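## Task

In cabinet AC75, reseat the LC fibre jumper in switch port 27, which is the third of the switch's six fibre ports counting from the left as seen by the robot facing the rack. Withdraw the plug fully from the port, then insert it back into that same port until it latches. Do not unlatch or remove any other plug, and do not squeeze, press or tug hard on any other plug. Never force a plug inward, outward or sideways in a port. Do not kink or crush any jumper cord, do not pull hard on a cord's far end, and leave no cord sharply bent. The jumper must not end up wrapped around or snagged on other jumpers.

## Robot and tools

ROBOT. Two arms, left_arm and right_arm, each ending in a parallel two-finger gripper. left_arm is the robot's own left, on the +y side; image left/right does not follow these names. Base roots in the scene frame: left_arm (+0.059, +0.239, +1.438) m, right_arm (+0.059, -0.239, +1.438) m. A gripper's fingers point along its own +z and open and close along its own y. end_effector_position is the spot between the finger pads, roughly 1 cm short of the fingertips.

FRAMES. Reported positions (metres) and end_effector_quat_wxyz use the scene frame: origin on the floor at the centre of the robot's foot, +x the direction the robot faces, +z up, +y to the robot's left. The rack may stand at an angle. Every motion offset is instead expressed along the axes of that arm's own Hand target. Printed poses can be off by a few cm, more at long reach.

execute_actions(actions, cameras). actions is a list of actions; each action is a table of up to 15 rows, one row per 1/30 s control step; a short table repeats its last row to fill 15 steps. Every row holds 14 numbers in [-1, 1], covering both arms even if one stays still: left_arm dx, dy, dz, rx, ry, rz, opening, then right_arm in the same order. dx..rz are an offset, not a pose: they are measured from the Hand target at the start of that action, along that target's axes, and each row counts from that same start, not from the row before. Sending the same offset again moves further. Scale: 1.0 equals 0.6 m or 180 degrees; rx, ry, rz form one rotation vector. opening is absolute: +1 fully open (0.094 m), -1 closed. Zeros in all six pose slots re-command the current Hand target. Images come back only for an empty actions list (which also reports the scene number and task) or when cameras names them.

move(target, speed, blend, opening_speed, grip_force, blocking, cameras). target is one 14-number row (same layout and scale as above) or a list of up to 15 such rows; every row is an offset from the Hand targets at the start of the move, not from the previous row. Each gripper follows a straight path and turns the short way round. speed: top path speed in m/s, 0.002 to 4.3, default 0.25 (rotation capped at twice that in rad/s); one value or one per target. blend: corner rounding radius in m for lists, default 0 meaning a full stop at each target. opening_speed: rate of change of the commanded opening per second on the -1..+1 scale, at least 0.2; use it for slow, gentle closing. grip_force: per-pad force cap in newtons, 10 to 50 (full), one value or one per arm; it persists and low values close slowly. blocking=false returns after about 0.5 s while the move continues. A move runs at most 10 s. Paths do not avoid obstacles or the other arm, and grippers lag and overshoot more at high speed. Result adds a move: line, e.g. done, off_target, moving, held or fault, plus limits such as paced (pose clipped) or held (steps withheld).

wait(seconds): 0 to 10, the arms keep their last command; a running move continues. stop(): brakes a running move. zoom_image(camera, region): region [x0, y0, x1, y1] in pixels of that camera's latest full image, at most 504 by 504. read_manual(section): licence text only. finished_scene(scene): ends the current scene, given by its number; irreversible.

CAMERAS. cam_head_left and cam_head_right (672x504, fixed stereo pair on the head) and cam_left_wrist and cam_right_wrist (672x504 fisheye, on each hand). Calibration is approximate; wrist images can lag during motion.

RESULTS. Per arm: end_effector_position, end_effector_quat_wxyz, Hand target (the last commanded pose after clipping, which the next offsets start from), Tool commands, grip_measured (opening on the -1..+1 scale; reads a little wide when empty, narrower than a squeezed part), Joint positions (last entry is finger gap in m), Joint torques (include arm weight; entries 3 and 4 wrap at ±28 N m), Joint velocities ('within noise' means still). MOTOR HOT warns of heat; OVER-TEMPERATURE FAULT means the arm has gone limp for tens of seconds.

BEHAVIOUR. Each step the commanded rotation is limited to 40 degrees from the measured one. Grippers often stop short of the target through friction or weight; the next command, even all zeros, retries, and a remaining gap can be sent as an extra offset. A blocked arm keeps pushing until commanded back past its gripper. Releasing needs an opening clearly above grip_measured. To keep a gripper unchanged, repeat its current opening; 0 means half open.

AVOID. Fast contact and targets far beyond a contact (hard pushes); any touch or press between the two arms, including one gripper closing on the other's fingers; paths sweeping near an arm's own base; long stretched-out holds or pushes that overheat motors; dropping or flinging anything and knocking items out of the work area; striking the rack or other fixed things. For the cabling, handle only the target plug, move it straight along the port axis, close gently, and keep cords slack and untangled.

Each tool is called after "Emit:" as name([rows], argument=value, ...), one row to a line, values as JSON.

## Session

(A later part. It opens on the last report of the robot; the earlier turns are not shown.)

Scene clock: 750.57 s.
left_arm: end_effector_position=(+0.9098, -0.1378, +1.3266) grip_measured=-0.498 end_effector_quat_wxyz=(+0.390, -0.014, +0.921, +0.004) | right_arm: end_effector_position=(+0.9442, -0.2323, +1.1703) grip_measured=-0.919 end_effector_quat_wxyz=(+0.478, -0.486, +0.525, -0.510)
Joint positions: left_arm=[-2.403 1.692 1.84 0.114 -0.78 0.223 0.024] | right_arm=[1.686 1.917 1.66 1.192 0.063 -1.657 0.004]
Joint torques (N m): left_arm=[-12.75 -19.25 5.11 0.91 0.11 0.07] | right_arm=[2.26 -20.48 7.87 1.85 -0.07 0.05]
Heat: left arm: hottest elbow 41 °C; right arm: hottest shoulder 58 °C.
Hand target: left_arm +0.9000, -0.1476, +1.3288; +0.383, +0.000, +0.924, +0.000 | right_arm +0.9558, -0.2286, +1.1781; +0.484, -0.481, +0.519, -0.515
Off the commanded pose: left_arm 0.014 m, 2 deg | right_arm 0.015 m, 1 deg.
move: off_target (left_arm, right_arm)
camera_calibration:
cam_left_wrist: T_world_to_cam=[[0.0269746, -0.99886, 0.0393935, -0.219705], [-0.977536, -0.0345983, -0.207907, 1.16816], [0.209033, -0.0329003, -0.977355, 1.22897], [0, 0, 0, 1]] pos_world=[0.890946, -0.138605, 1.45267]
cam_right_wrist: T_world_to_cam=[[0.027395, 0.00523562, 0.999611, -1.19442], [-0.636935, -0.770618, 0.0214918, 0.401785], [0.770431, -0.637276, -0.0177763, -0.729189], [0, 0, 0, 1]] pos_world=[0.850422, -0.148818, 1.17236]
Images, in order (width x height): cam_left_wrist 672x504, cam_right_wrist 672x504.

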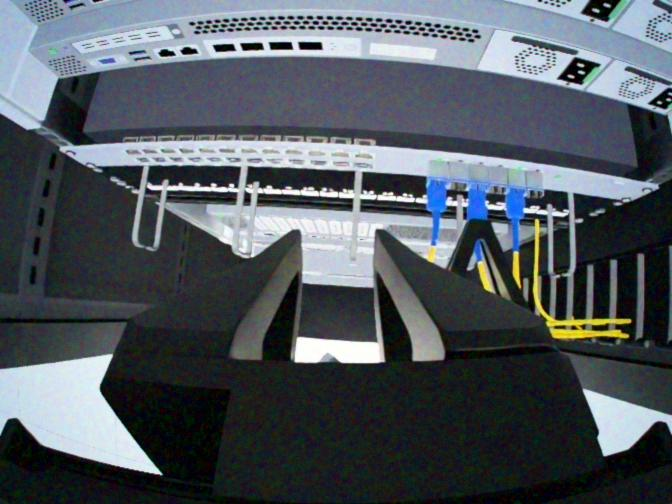

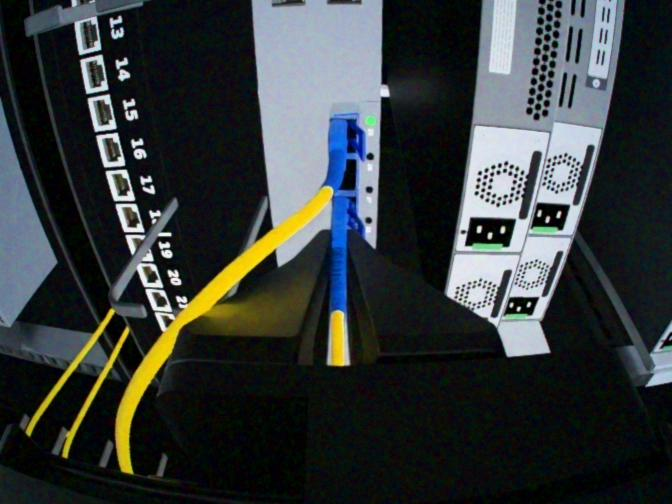

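Emit:
move(target=[0,0,0,0,0,0,-0.5,0,0,0.008,0.0025,0,0,-0.97], speed=0.03, cameras=["cam_left_wrist","cam_right_wrist"])

Emit:
zoom_image(camera="cam_left_wrist", region=[410, 140, 540, 260])

Emit:
zoom_image(camera="cam_right_wrist", region=[260, 90, 420, 270])

Scene clock: 780.00 s.
left_arm: end_effector_position=(+0.9098, -0.1378, +1.3266) grip_measured=-0.498 end_effector_quat_wxyz=(+0.390, -0.014, +0.921, +0.004) | right_arm: end_effector_position=(+0.9477, -0.2323, +1.1700) grip_measured=-0.919 end_effector_quat_wxyz=(+0.480, -0.484, +0.523, -0.512)
Joint positions: left_arm=[-2.403 1.692 1.84 0.114 -0.78 0.223 0.024] | right_arm=[1.686 1.926 1.678 1.191 0.063 -1.657 0.004]
Joint torques (N m): left_arm=[-12.92 -19.25 5.15 0.91 0.11 0.11] | right_arm=[2.37 -20.78 8.24 1.66 -0.11 0.02]
Heat: left arm: hottest elbow 41 °C; right arm: hottest shoulder 58 °C.
Hand target: left_arm +0.9000, -0.1476, +1.3288; +0.383, +0.000, +0.924, +0.000 | right_arm +0.9606, -0.2289, +1.1781; +0.486, -0.479, +0.517, -0.517
Off the commanded pose: left_arm 0.014 m, 2 deg | right_arm 0.016 m, 1 deg.
move: off_target (left_arm, right_arm)
camera_calibration:
cam_left_wrist: T_world_to_cam=[[0.0269746, -0.99886, 0.0393935, -0.219705], [-0.977536, -0.0345983, -0.207907, 1.16816], [0.209033, -0.0329003, -0.977355, 1.22897], [0, 0, 0, 1]] pos_world=[0.890946, -0.138605, 1.45267]
cam_right_wrist: T_world_to_cam=[[0.0190526, 0.00567553, 0.999802, -1.18645], [-0.637744, -0.770071, 0.0165245, 0.410634], [0.770012, -0.637933, -0.0110523, -0.739528], [0, 0, 0, 1]] pos_world=[0.85393, -0.148819, 1.17126]
Images, in order (width x height): cam_left_wrist 672x504, cam_right_wrist 672x504.

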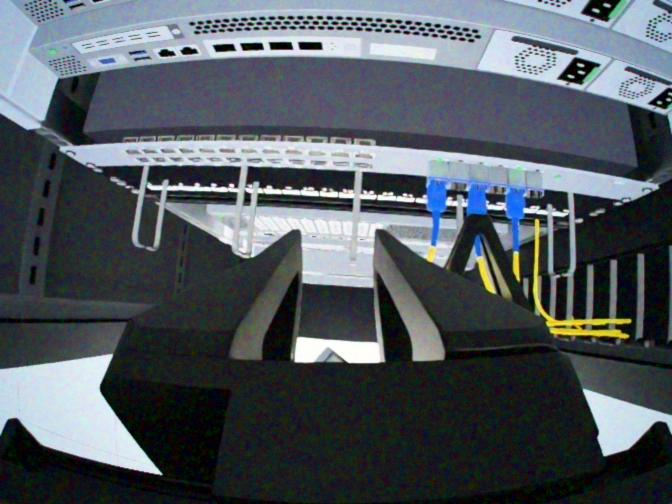

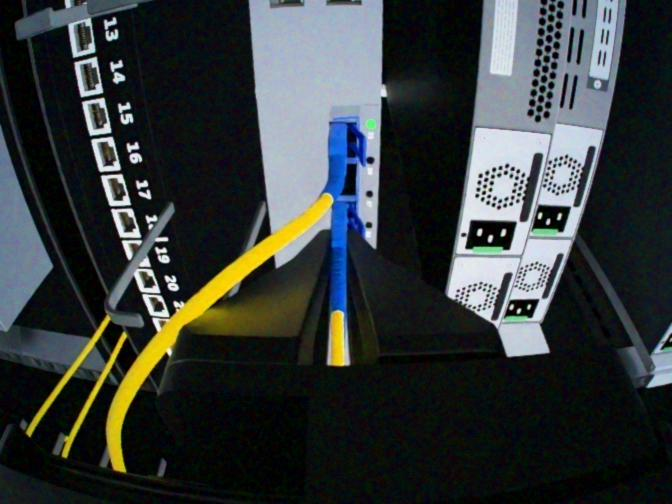

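Scaled by 3.877 from the camera's 672x504 image, which has a finer 960x720 frame.

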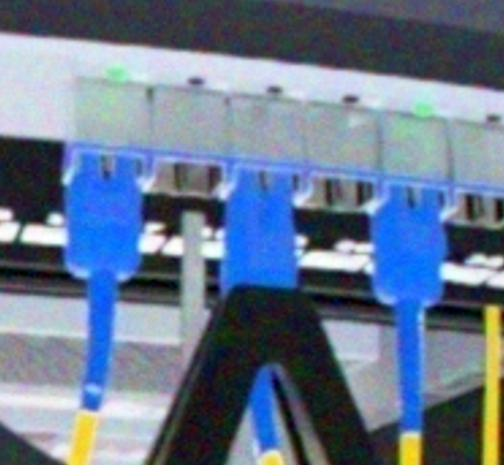

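Scaled by 2.800 from the camera's 672x504 image, which has a finer 960x720 frame.

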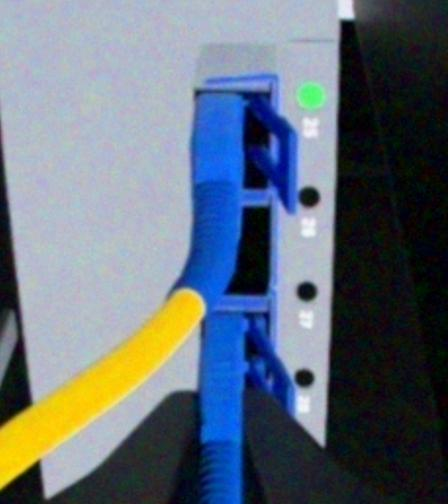

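Emit:
move(target=[0,0,0,0,0,0,-0.5,0,0,0.010,0.002,0,0,-0.97], speed=0.03, cameras=["cam_left_wrist","cam_right_wrist"])

Emit:
zoom_image(camera="cam_left_wrist", region=[410, 140, 540, 260])

Emit:
zoom_image(camera="cam_right_wrist", region=[260, 90, 420, 270])

Scene clock: 787.37 s.
left_arm: end_effector_position=(+0.9098, -0.1378, +1.3266) grip_measured=-0.498 end_effector_quat_wxyz=(+0.390, -0.014, +0.921, +0.004) | right_arm: end_effector_position=(+0.9504, -0.2323, +1.1701) grip_measured=-0.919 end_effector_quat_wxyz=(+0.481, -0.483, +0.522, -0.513)
Joint positions: left_arm=[-2.403 1.692 1.84 0.114 -0.78 0.223 0.024] | right_arm=[1.686 1.931 1.691 1.189 0.063 -1.658 0.004]
Joint torques (N m): left_arm=[-12.92 -19.25 5.16 0.91 0.13 0.1] | right_arm=[2.2 -20.54 9.36 1.47 -0.16 0.03]
Heat: left arm: hottest elbow 41 °C; right arm: hottest shoulder 58 °C.
Hand target: left_arm +0.9000, -0.1476, +1.3288; +0.383, +0.000, +0.924, +0.000 | right_arm +0.9667, -0.2293, +1.1784; +0.487, -0.477, +0.515, -0.519
Off the commanded pose: left_arm 0.014 m, 2 deg | right_arm 0.018 m, 1 deg.
move: off_target (left_arm, right_arm)
camera_calibration:
cam_left_wrist: T_world_to_cam=[[0.0269746, -0.99886, 0.0393935, -0.219705], [-0.977536, -0.0345983, -0.207907, 1.16816], [0.209033, -0.0329003, -0.977355, 1.22897], [0, 0, 0, 1]] pos_world=[0.890946, -0.138605, 1.45267]
cam_right_wrist: T_world_to_cam=[[0.0145469, 0.00604748, 0.999876, -1.18238], [-0.638075, -0.769848, 0.0139394, 0.415771], [0.769836, -0.638199, -0.00734013, -0.745927], [0, 0, 0, 1]] pos_world=[0.856735, -0.148819, 1.17096]
Images, in order (width x height): cam_left_wrist 672x504, cam_right_wrist 672x504.

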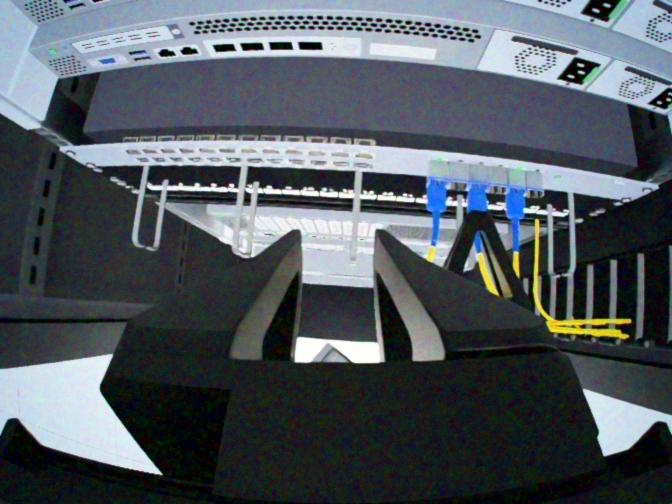

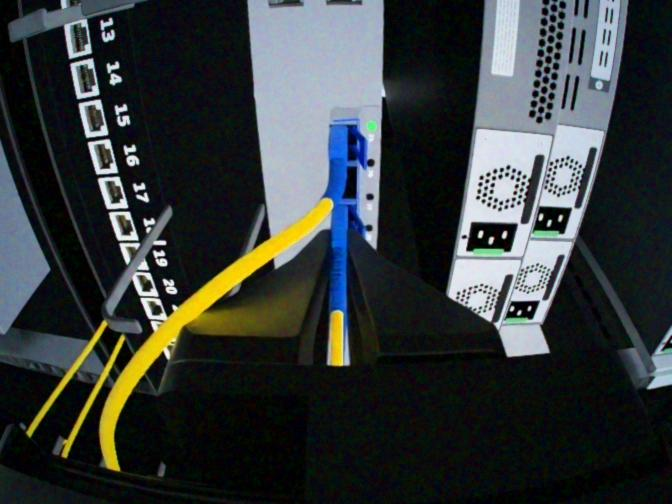

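Scaled by 3.877 from the camera's 672x504 image, which has a finer 960x720 frame.

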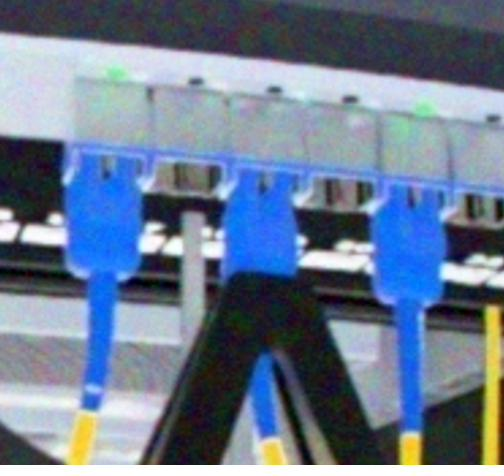

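Scaled by 2.800 from the camera's 672x504 image, which has a finer 960x720 frame.

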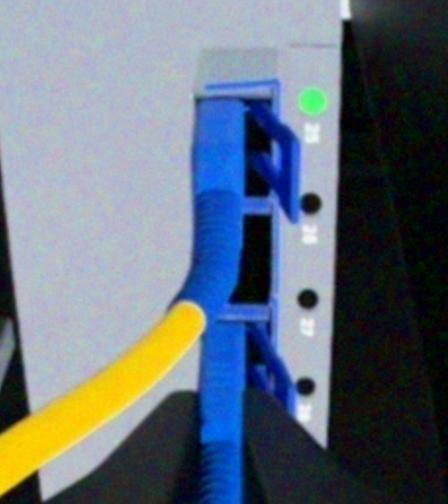

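Emit:
move(target=[0,0,0,0,0,0,-0.5,0,0,0.010,0.001,0,0,-0.97], speed=0.03, cameras=["cam_left_wrist","cam_right_wrist"])

Emit:
zoom_image(camera="cam_left_wrist", region=[410, 140, 540, 260])

Emit:
zoom_image(camera="cam_right_wrist", region=[260, 90, 420, 270])

Scene clock: 794.10 s.
left_arm: end_effector_position=(+0.9098, -0.1378, +1.3266) grip_measured=-0.498 end_effector_quat_wxyz=(+0.390, -0.014, +0.921, +0.004) | right_arm: end_effector_position=(+0.9517, -0.2323, +1.1700) grip_measured=-0.919 end_effector_quat_wxyz=(+0.482, -0.482, +0.521, -0.514)
Joint positions: left_arm=[-2.403 1.692 1.84 0.114 -0.78 0.223 0.024] | right_arm=[1.686 1.935 1.698 1.189 0.063 -1.658 0.004]
Joint torques (N m): left_arm=[-12.75 -19.08 5.19 1.01 0.11 0.08] | right_arm=[2.08 -20.6 10.41 1.06 -0.2 0.04]
Heat: left arm: hottest elbow 41 °C; right arm: hottest shoulder 58 °C.
Hand target: left_arm +0.9000, -0.1476, +1.3288; +0.383, +0.000, +0.924, +0.000 | right_arm +0.9727, -0.2298, +1.1785; +0.488, -0.476, +0.515, -0.520
Off the commanded pose: left_arm 0.014 m, 2 deg | right_arm 0.023 m, 1 deg.
move: off_target (left_arm, right_arm)
camera_calibration:
cam_left_wrist: T_world_to_cam=[[0.0269746, -0.99886, 0.0393935, -0.219705], [-0.977536, -0.0345983, -0.207907, 1.16816], [0.209033, -0.0329003, -0.977355, 1.22897], [0, 0, 0, 1]] pos_world=[0.890946, -0.138605, 1.45267]
cam_right_wrist: T_world_to_cam=[[0.0110674, 0.00608794, 0.99992, -1.17896], [-0.638362, -0.769647, 0.0117515, 0.419587], [0.769657, -0.638441, -0.00463165, -0.75], [0, 0, 0, 1]] pos_world=[0.858139, -0.148719, 1.17046]
Images, in order (width x height): cam_left_wrist 672x504, cam_right_wrist 672x504.

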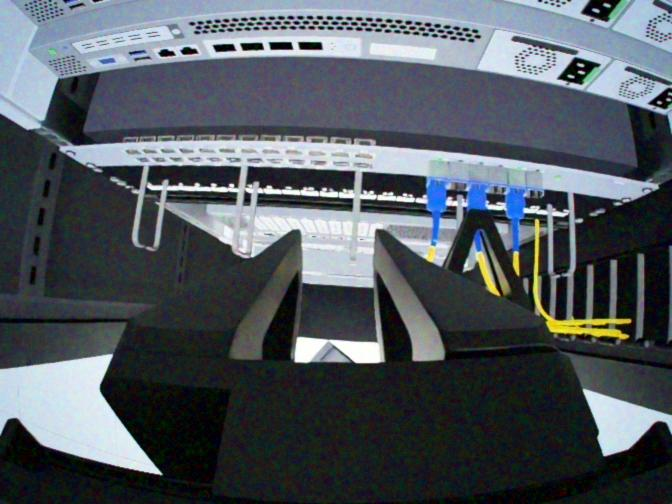

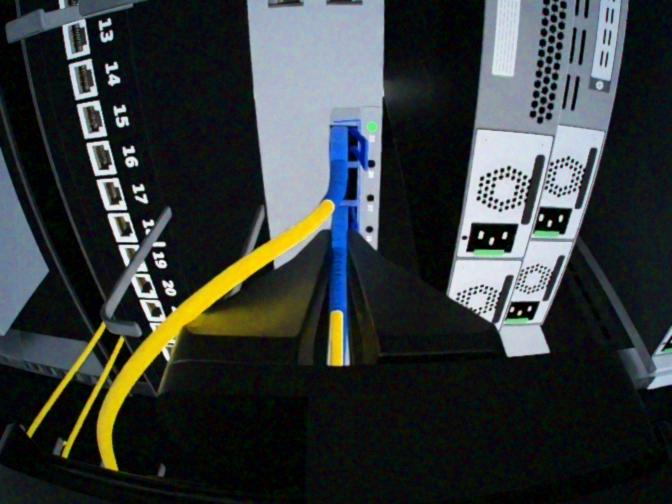

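Scaled by 3.877 from the camera's 672x504 image, which has a finer 960x720 frame.

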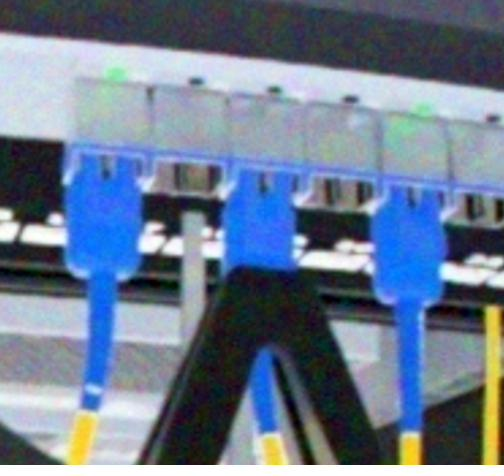

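Scaled by 2.800 from the camera's 672x504 image, which has a finer 960x720 frame.

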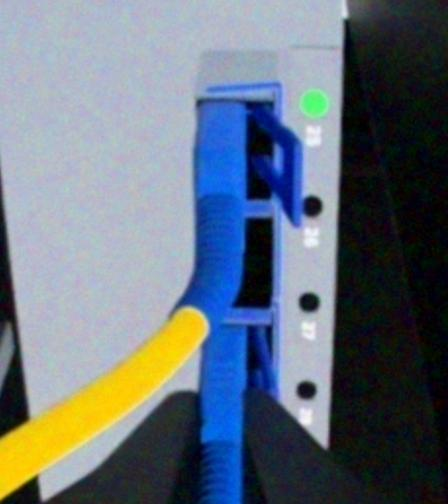

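Emit:
move(target=[0,0,0,0,0,0,-0.5,0,0,0.012,0,0,0,-0.97], speed=0.03, cameras=["cam_left_wrist","cam_right_wrist"])

Emit:
zoom_image(camera="cam_left_wrist", region=[410, 140, 540, 260])

Emit:
zoom_image(camera="cam_right_wrist", region=[260, 90, 420, 270])

Scene clock: 810.07 s.
left_arm: end_effector_position=(+0.9098, -0.1378, +1.3266) grip_measured=-0.498 end_effector_quat_wxyz=(+0.390, -0.014, +0.921, +0.004) | right_arm: end_effector_position=(+0.9541, -0.2323, +1.1698) grip_measured=-0.919 end_effector_quat_wxyz=(+0.483, -0.481, +0.520, -0.515)
Joint positions: left_arm=[-2.403 1.692 1.84 0.114 -0.78 0.223 0.024] | right_arm=[1.686 1.94 1.709 1.186 0.063 -1.658 0.004]
Joint torques (N m): left_arm=[-12.81 -18.9 5.18 0.98 0.12 0.09] | right_arm=[2.08 -20.25 11.45 0.51 -0.19 0.05]
Heat: left arm: hottest elbow 41 °C; right arm: hottest shoulder 58 °C.
Hand target: left_arm +0.9000, -0.1476, +1.3288; +0.383, +0.000, +0.924, +0.000 | right_arm +0.9798, -0.2302, +1.1785; +0.488, -0.476, +0.515, -0.519
Off the commanded pose: left_arm 0.014 m, 2 deg | right_arm 0.027 m, 1 deg.
move: off_target (left_arm, right_arm)
camera_calibration:
cam_left_wrist: T_world_to_cam=[[0.0269746, -0.99886, 0.0393935, -0.219705], [-0.977536, -0.0345983, -0.207907, 1.16816], [0.209033, -0.0329003, -0.977355, 1.22897], [0, 0, 0, 1]] pos_world=[0.890946, -0.138605, 1.45267]
cam_right_wrist: T_world_to_cam=[[0.00766425, 0.00606661, 0.999952, -1.1756], [-0.638694, -0.769401, 0.00956322, 0.423946], [0.769422, -0.638737, -0.00202217, -0.75467], [0, 0, 0, 1]] pos_world=[0.860443, -0.148719, 1.16996]
Images, in order (width x height): cam_left_wrist 672x504, cam_right_wrist 672x504.

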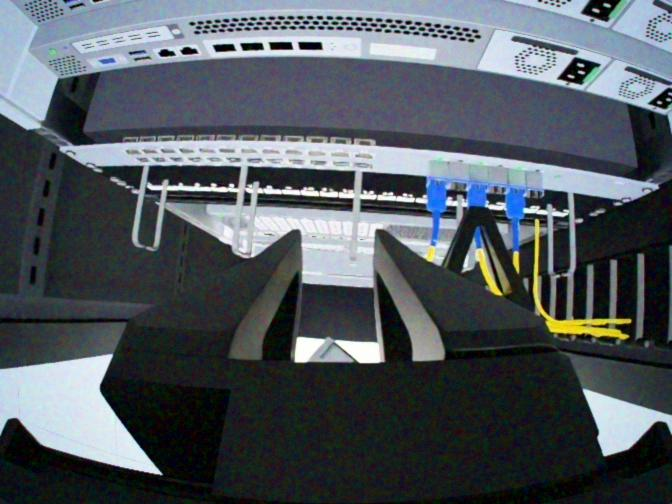

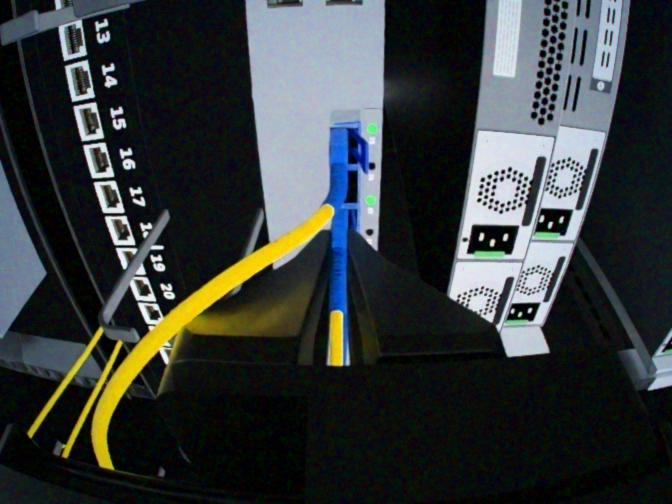

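Scaled by 3.877 from the camera's 672x504 image, which has a finer 960x720 frame.

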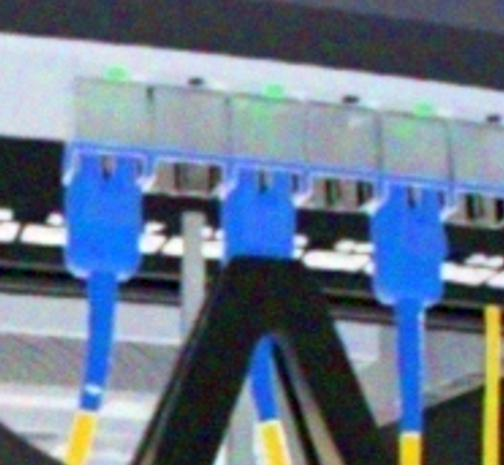

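Scaled by 2.800 from the camera's 672x504 image, which has a finer 960x720 frame.

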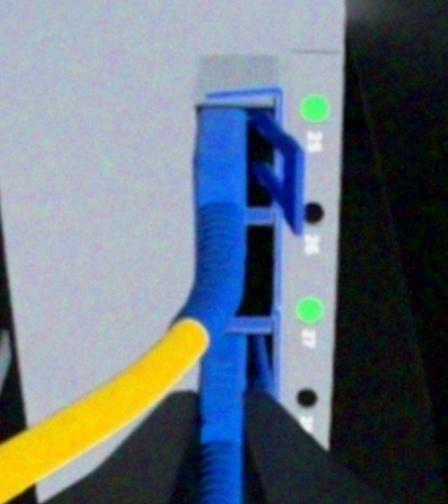

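Emit:
move(target=[0,0,0,0,0,0,-0.5,0,0,0.012,0,0,0,-0.97], speed=0.03, cameras=["cam_left_wrist","cam_right_wrist"])

Emit:
zoom_image(camera="cam_left_wrist", region=[410, 140, 540, 260])

Emit:
zoom_image(camera="cam_right_wrist", region=[260, 90, 420, 270])

Scene clock: 816.23 s.
left_arm: end_effector_position=(+0.9098, -0.1378, +1.3266) grip_measured=-0.498 end_effector_quat_wxyz=(+0.390, -0.014, +0.921, +0.004) | right_arm: end_effector_position=(+0.9549, -0.2323, +1.1689) grip_measured=-0.919 end_effector_quat_wxyz=(+0.482, -0.481, +0.520, -0.515)
Joint positions: left_arm=[-2.403 1.692 1.84 0.114 -0.78 0.223 0.024] | right_arm=[1.686 1.943 1.714 1.182 0.063 -1.658 0.004]
Joint torques (N m): left_arm=[-12.86 -19.43 5.18 0.9 0.12 0.1] | right_arm=[2.2 -20.25 12.83 0.03 -0.23 0.05]
Heat: left arm: hottest elbow 41 °C; right arm: hottest shoulder 58 °C.
Hand target: left_arm +0.9000, -0.1476, +1.3288; +0.383, +0.000, +0.924, +0.000 | right_arm +0.9869, -0.2307, +1.1784; +0.488, -0.477, +0.515, -0.519
Off the commanded pose: left_arm 0.014 m, 2 deg | right_arm 0.033 m, 1 deg.
move: off_target (left_arm, right_arm)
camera_calibration:
cam_left_wrist: T_world_to_cam=[[0.0269746, -0.99886, 0.0393935, -0.219705], [-0.977536, -0.0345983, -0.207907, 1.16816], [0.209033, -0.0329003, -0.977355, 1.22897], [0, 0, 0, 1]] pos_world=[0.890946, -0.138605, 1.45267]
cam_right_wrist: T_world_to_cam=[[0.00890585, 0.00646205, 0.999939, -1.1757], [-0.638564, -0.769495, 0.0106601, 0.423197], [0.769517, -0.63862, -0.00272658, -0.754541], [0, 0, 0, 1]] pos_world=[0.861341, -0.148619, 1.16906]
Images, in order (width x height): cam_left_wrist 672x504, cam_right_wrist 672x504.

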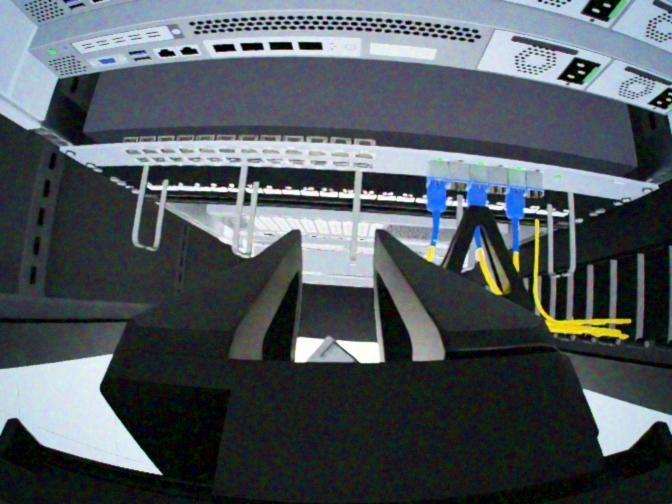

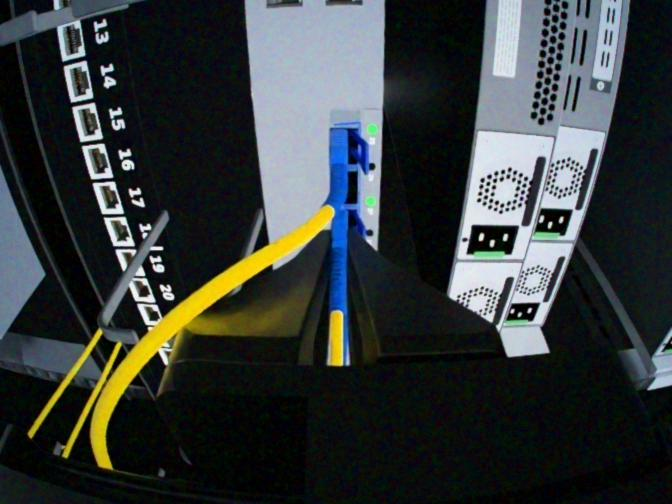

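Scaled by 3.877 from the camera's 672x504 image, which has a finer 960x720 frame.

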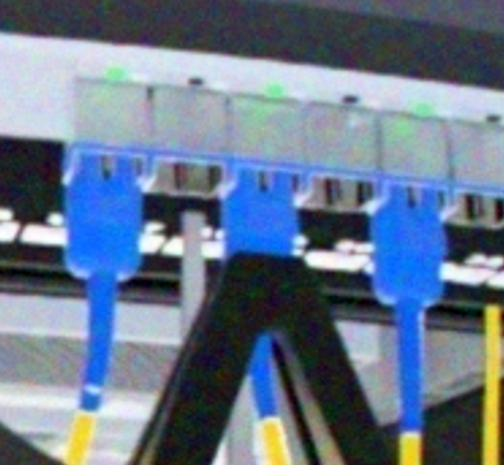

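Scaled by 2.800 from the camera's 672x504 image, which has a finer 960x720 frame.

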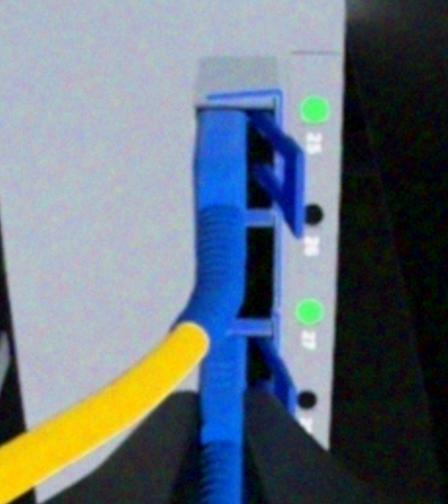

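Emit:
move(target=[0,0,0,0,0,0,-0.5,0,0,-0.050,0,0,0,-0.97], speed=0.05, cameras=["cam_left_wrist","cam_right_wrist"])

Emit:
zoom_image(camera="cam_right_wrist", region=[260, 90, 420, 270])

Scene clock: 830.53 s.
left_arm: end_effector_position=(+0.9098, -0.1378, +1.3266) grip_measured=-0.498 end_effector_quat_wxyz=(+0.390, -0.014, +0.921, +0.004) | right_arm: end_effector_position=(+0.9530, -0.2323, +1.1694) grip_measured=-0.919 end_effector_quat_wxyz=(+0.483, -0.480, +0.519, -0.516)
Joint positions: left_arm=[-2.403 1.692 1.84 0.114 -0.78 0.223 0.024] | right_arm=[1.686 1.943 1.709 1.193 0.063 -1.659 0.004]
Joint torques (N m): left_arm=[-12.81 -19.43 5.12 0.92 0.13 0.1] | right_arm=[2.2 -21.71 5.37 2.19 -0.18 0.03]
Heat: left arm: hottest elbow 41 °C; right arm: hottest shoulder 55 °C.
Hand target: left_arm +0.9000, -0.1476, +1.3288; +0.383, +0.000, +0.924, +0.000 | right_arm +0.9570, -0.2286, +1.1780; +0.488, -0.477, +0.515, -0.519
Off the commanded pose: left_arm 0.014 m, 2 deg | right_arm 0.010 m, 1 deg.
move: off_target (left_arm)
camera_calibration:
cam_left_wrist: T_world_to_cam=[[0.0269746, -0.99886, 0.0393935, -0.219705], [-0.977536, -0.0345983, -0.207907, 1.16816], [0.209033, -0.0329003, -0.977355, 1.22897], [0, 0, 0, 1]] pos_world=[0.890946, -0.138605, 1.45267]
cam_right_wrist: T_world_to_cam=[[0.00354632, 0.0069075, 0.99997, -1.17105], [-0.639019, -0.769154, 0.00757932, 0.426031], [0.769183, -0.639027, 0.00168635, -0.758015], [0, 0, 0, 1]] pos_world=[0.859447, -0.14862, 1.16906]
Images, in order (width x height): cam_left_wrist 672x504, cam_right_wrist 672x504.

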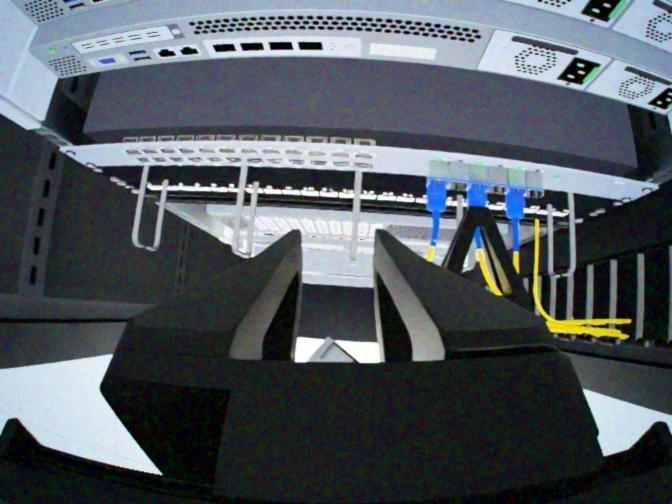

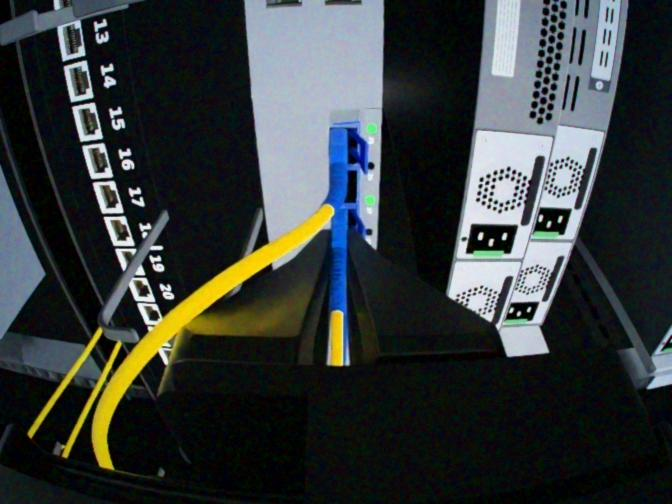

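Scaled by 2.800 from the camera's 672x504 image, which has a finer 960x720 frame.

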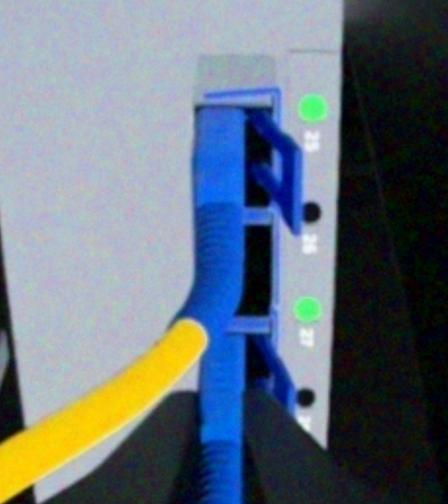

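Emit:
move(target=[0,0,0,0,0,0,-0.5,0,0,0,0,0,0,-0.6], opening_speed=0.3, cameras=["cam_left_wrist","cam_right_wrist"])

Emit:
zoom_image(camera="cam_right_wrist", region=[260, 90, 420, 270])

Emit:
zoom_image(camera="cam_left_wrist", region=[410, 140, 540, 260])

Scene clock: 841.00 s.
left_arm: end_effector_position=(+0.9098, -0.1378, +1.3266) grip_measured=-0.498 end_effector_quat_wxyz=(+0.390, -0.014, +0.921, +0.004) | right_arm: end_effector_position=(+0.9529, -0.2323, +1.1692) grip_measured=-0.603 end_effector_quat_wxyz=(+0.483, -0.480, +0.519, -0.516)
Joint positions: left_arm=[-2.403 1.692 1.84 0.114 -0.78 0.223 0.024] | right_arm=[1.686 1.943 1.708 1.193 0.064 -1.659 0.019]
Joint torques (N m): left_arm=[-12.69 -19.43 5.22 0.99 0.11 0.1] | right_arm=[2.02 -22.07 5.33 2.26 -0.18 0.03]
Heat: left arm: hottest elbow 41 °C; right arm: hottest shoulder 54 °C.
Hand target: left_arm +0.9000, -0.1476, +1.3288; +0.383, +0.000, +0.924, +0.000 | right_arm +0.9570, -0.2288, +1.1779; +0.488, -0.477, +0.515, -0.519
Off the commanded pose: left_arm 0.014 m, 2 deg | right_arm 0.010 m, 1 deg.
move: off_target (left_arm)
camera_calibration:
cam_left_wrist: T_world_to_cam=[[0.0269746, -0.99886, 0.0393935, -0.219705], [-0.977536, -0.0345983, -0.207907, 1.16816], [0.209033, -0.0329003, -0.977355, 1.22897], [0, 0, 0, 1]] pos_world=[0.890946, -0.138605, 1.45267]
cam_right_wrist: T_world_to_cam=[[0.00404726, 0.00687867, 0.999968, -1.17138], [-0.639289, -0.768926, 0.00787681, 0.425885], [0.768956, -0.639301, 0.00128542, -0.757315], [0, 0, 0, 1]] pos_world=[0.859346, -0.14862, 1.16896]
Images, in order (width x height): cam_left_wrist 672x504, cam_right_wrist 672x504.

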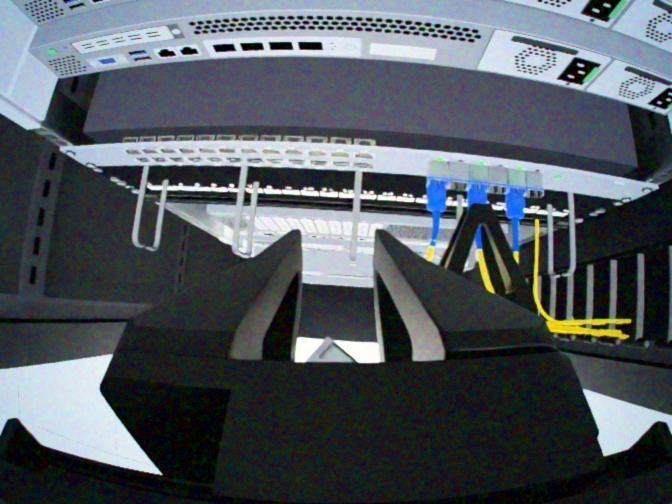

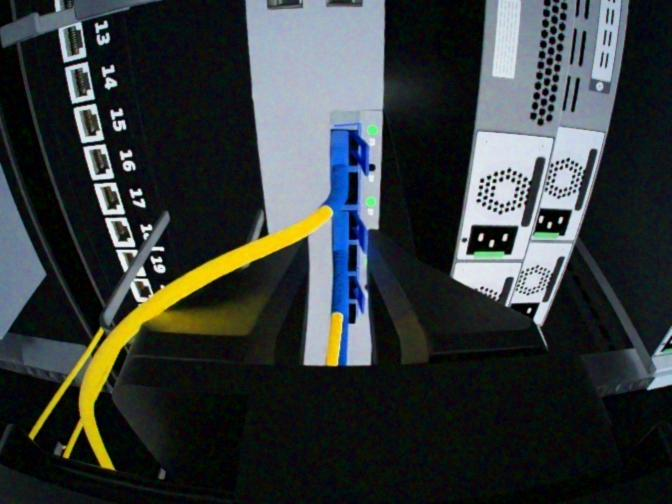

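Scaled by 2.800 from the camera's 672x504 image, which has a finer 960x720 frame.

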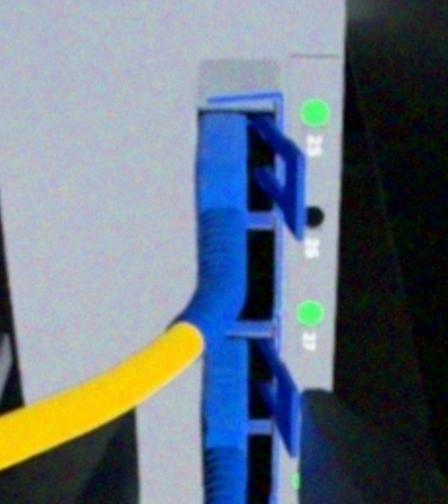

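Scaled by 3.877 from the camera's 672x504 image, which has a finer 960x720 frame.

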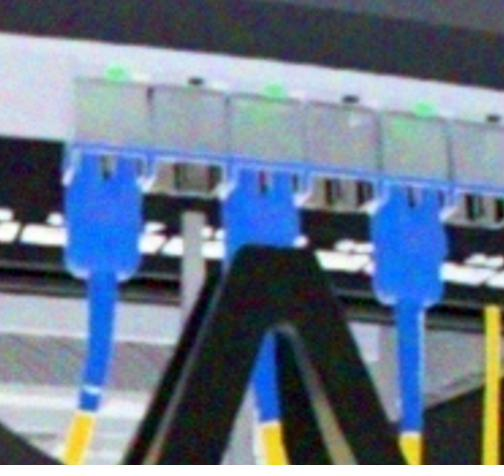

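Emit:
move(target=[0,0,0,0,0,0,-0.5,0,0,-0.07,0,0,0,-0.58], speed=0.06, cameras=["cam_left_wrist","cam_right_wrist"])

Emit:
zoom_image(camera="cam_right_wrist", region=[260, 90, 420, 270])

Scene clock: 847.17 s.
left_arm: end_effector_position=(+0.9098, -0.1378, +1.3266) grip_measured=-0.498 end_effector_quat_wxyz=(+0.390, -0.014, +0.921, +0.004) | right_arm: end_effector_position=(+0.9047, -0.2299, +1.1479) grip_measured=-0.582 end_effector_quat_wxyz=(+0.475, -0.490, +0.527, -0.507)
Joint positions: left_arm=[-2.403 1.692 1.84 0.114 -0.78 0.223 0.024] | right_arm=[1.686 1.935 1.568 1.29 0.064 -1.659 0.02]
Joint torques (N m): left_arm=[-12.98 -19.14 5.23 1.01 0.12 0.1] | right_arm=[2.61 -22.65 3.73 2.93 -0.06 -0.02]
Heat: left arm: hottest elbow 41 °C; right arm: hottest shoulder 54 °C.
Hand target: left_arm +0.9000, -0.1476, +1.3288; +0.383, +0.000, +0.924, +0.000 | right_arm +0.9151, -0.2259, +1.1773; +0.488, -0.477, +0.515, -0.520
Off the commanded pose: left_arm 0.014 m, 2 deg | right_arm 0.031 m, 3 deg.
move: off_target (left_arm, right_arm)
camera_calibration:
cam_left_wrist: T_world_to_cam=[[0.0269746, -0.99886, 0.0393935, -0.219705], [-0.977536, -0.0345983, -0.207907, 1.16816], [0.209033, -0.0329003, -0.977355, 1.22897], [0, 0, 0, 1]] pos_world=[0.890946, -0.138605, 1.45267]
cam_right_wrist: T_world_to_cam=[[0.0392558, 0.00669134, 0.999207, -1.18089], [-0.636028, -0.771076, 0.0301512, 0.368081], [0.770666, -0.636708, -0.0260133, -0.68829], [0, 0, 0, 1]] pos_world=[0.810909, -0.146519, 1.15095]
Images, in order (width x height): cam_left_wrist 672x504, cam_right_wrist 672x504.

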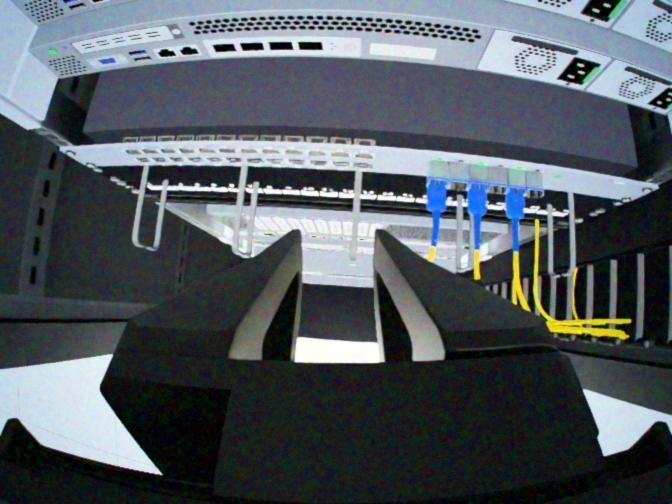

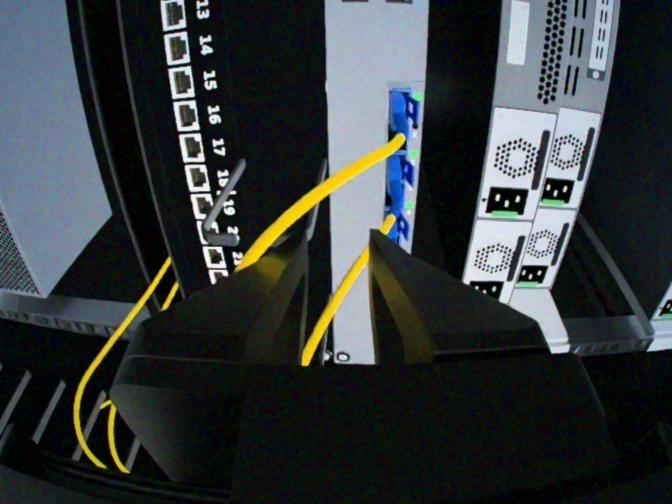

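Scaled by 2.800 from the camera's 672x504 image, which has a finer 960x720 frame.

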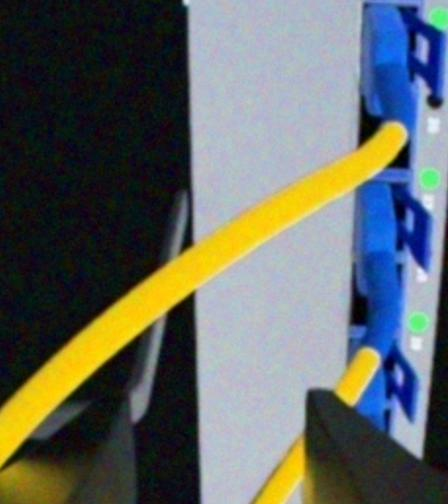

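Emit:
move(target=[0,0,0,0,0,0,-0.5,0,0,-0.2,0,0,0,-0.5], speed=0.1, cameras=["all"])

Emit:
zoom_image(camera="cam_left_wrist", region=[400, 130, 640, 350])

Scene clock: 857.30 s.
left_arm: end_effector_position=(+0.9098, -0.1378, +1.3266) grip_measured=-0.498 end_effector_quat_wxyz=(+0.390, -0.014, +0.921, +0.004) | right_arm: end_effector_position=(+0.7883, -0.2209, +1.1535) grip_measured=-0.502 end_effector_quat_wxyz=(+0.469, -0.498, +0.534, -0.497)
Joint positions: left_arm=[-2.403 1.692 1.84 0.114 -0.78 0.223 0.024] | right_arm=[1.7 1.871 1.205 1.558 0.071 -1.667 0.023]
Joint torques (N m): left_arm=[-12.63 -19.49 5.14 0.96 0.12 0.07] | right_arm=[2.43 -18.9 0.77 2.92 0.01 -0.01]
Heat: left arm: hottest elbow 41 °C; right arm: hottest shoulder 55 °C.
Hand target: left_arm +0.9000, -0.1476, +1.3288; +0.383, +0.000, +0.924, +0.000 | right_arm +0.7954, -0.2173, +1.1754; +0.488, -0.477, +0.515, -0.519
Off the commanded pose: left_arm 0.014 m, 2 deg | right_arm 0.023 m, 5 deg.
joint sent to its limit (right arm) — joint 4 (wrist pitch), upper limit. The joint targets still meet the commanded pose.
move: off_target (left_arm, right_arm)
camera_calibration:
cam_left_wrist: T_world_to_cam=[[0.0269746, -0.99886, 0.0393935, -0.219705], [-0.977536, -0.0345983, -0.207907, 1.16816], [0.209033, -0.0329003, -0.977355, 1.22897], [0, 0, 0, 1]] pos_world=[0.890946, -0.138605, 1.45267]
cam_right_wrist: T_world_to_cam=[[0.0706647, 0.00338956, 0.997494, -1.20553], [-0.630727, -0.774561, 0.0473141, 0.276057], [0.77278, -0.63249, -0.0525962, -0.562734], [0, 0, 0, 1]] pos_world=[0.694175, -0.138015, 1.15985]

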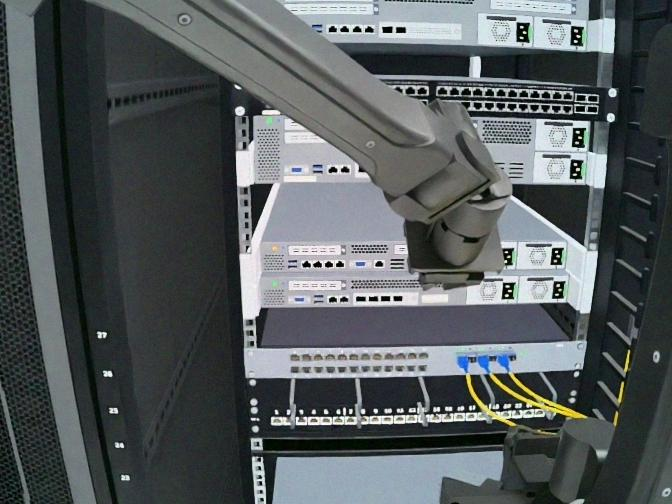

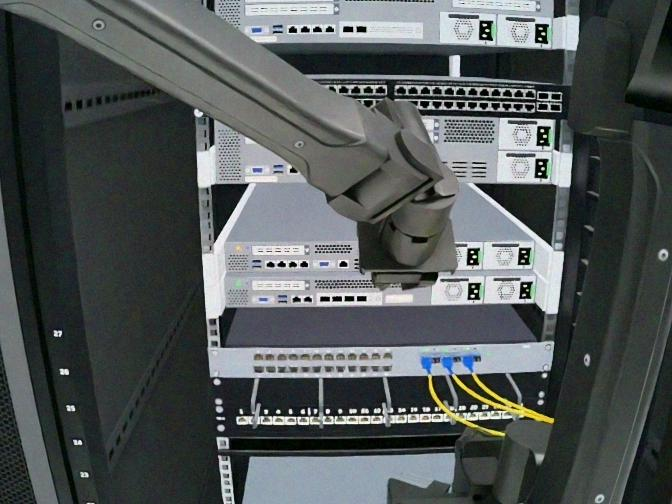

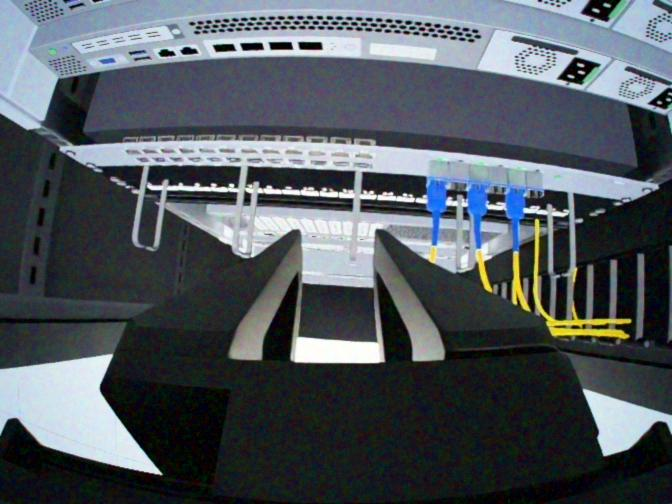

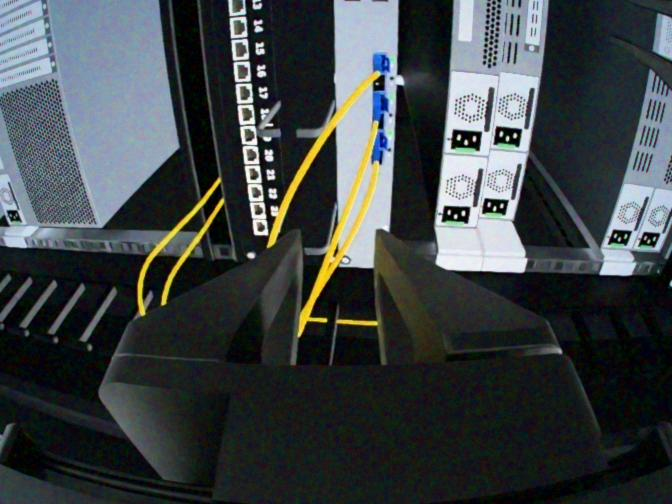

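Scaled by 2.100 from the camera's 672x504 image, which has a finer 960x720 frame.

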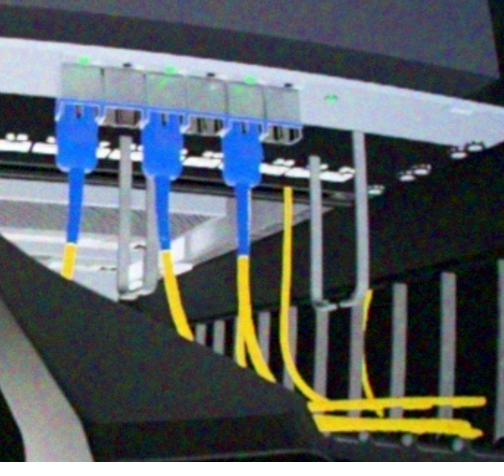

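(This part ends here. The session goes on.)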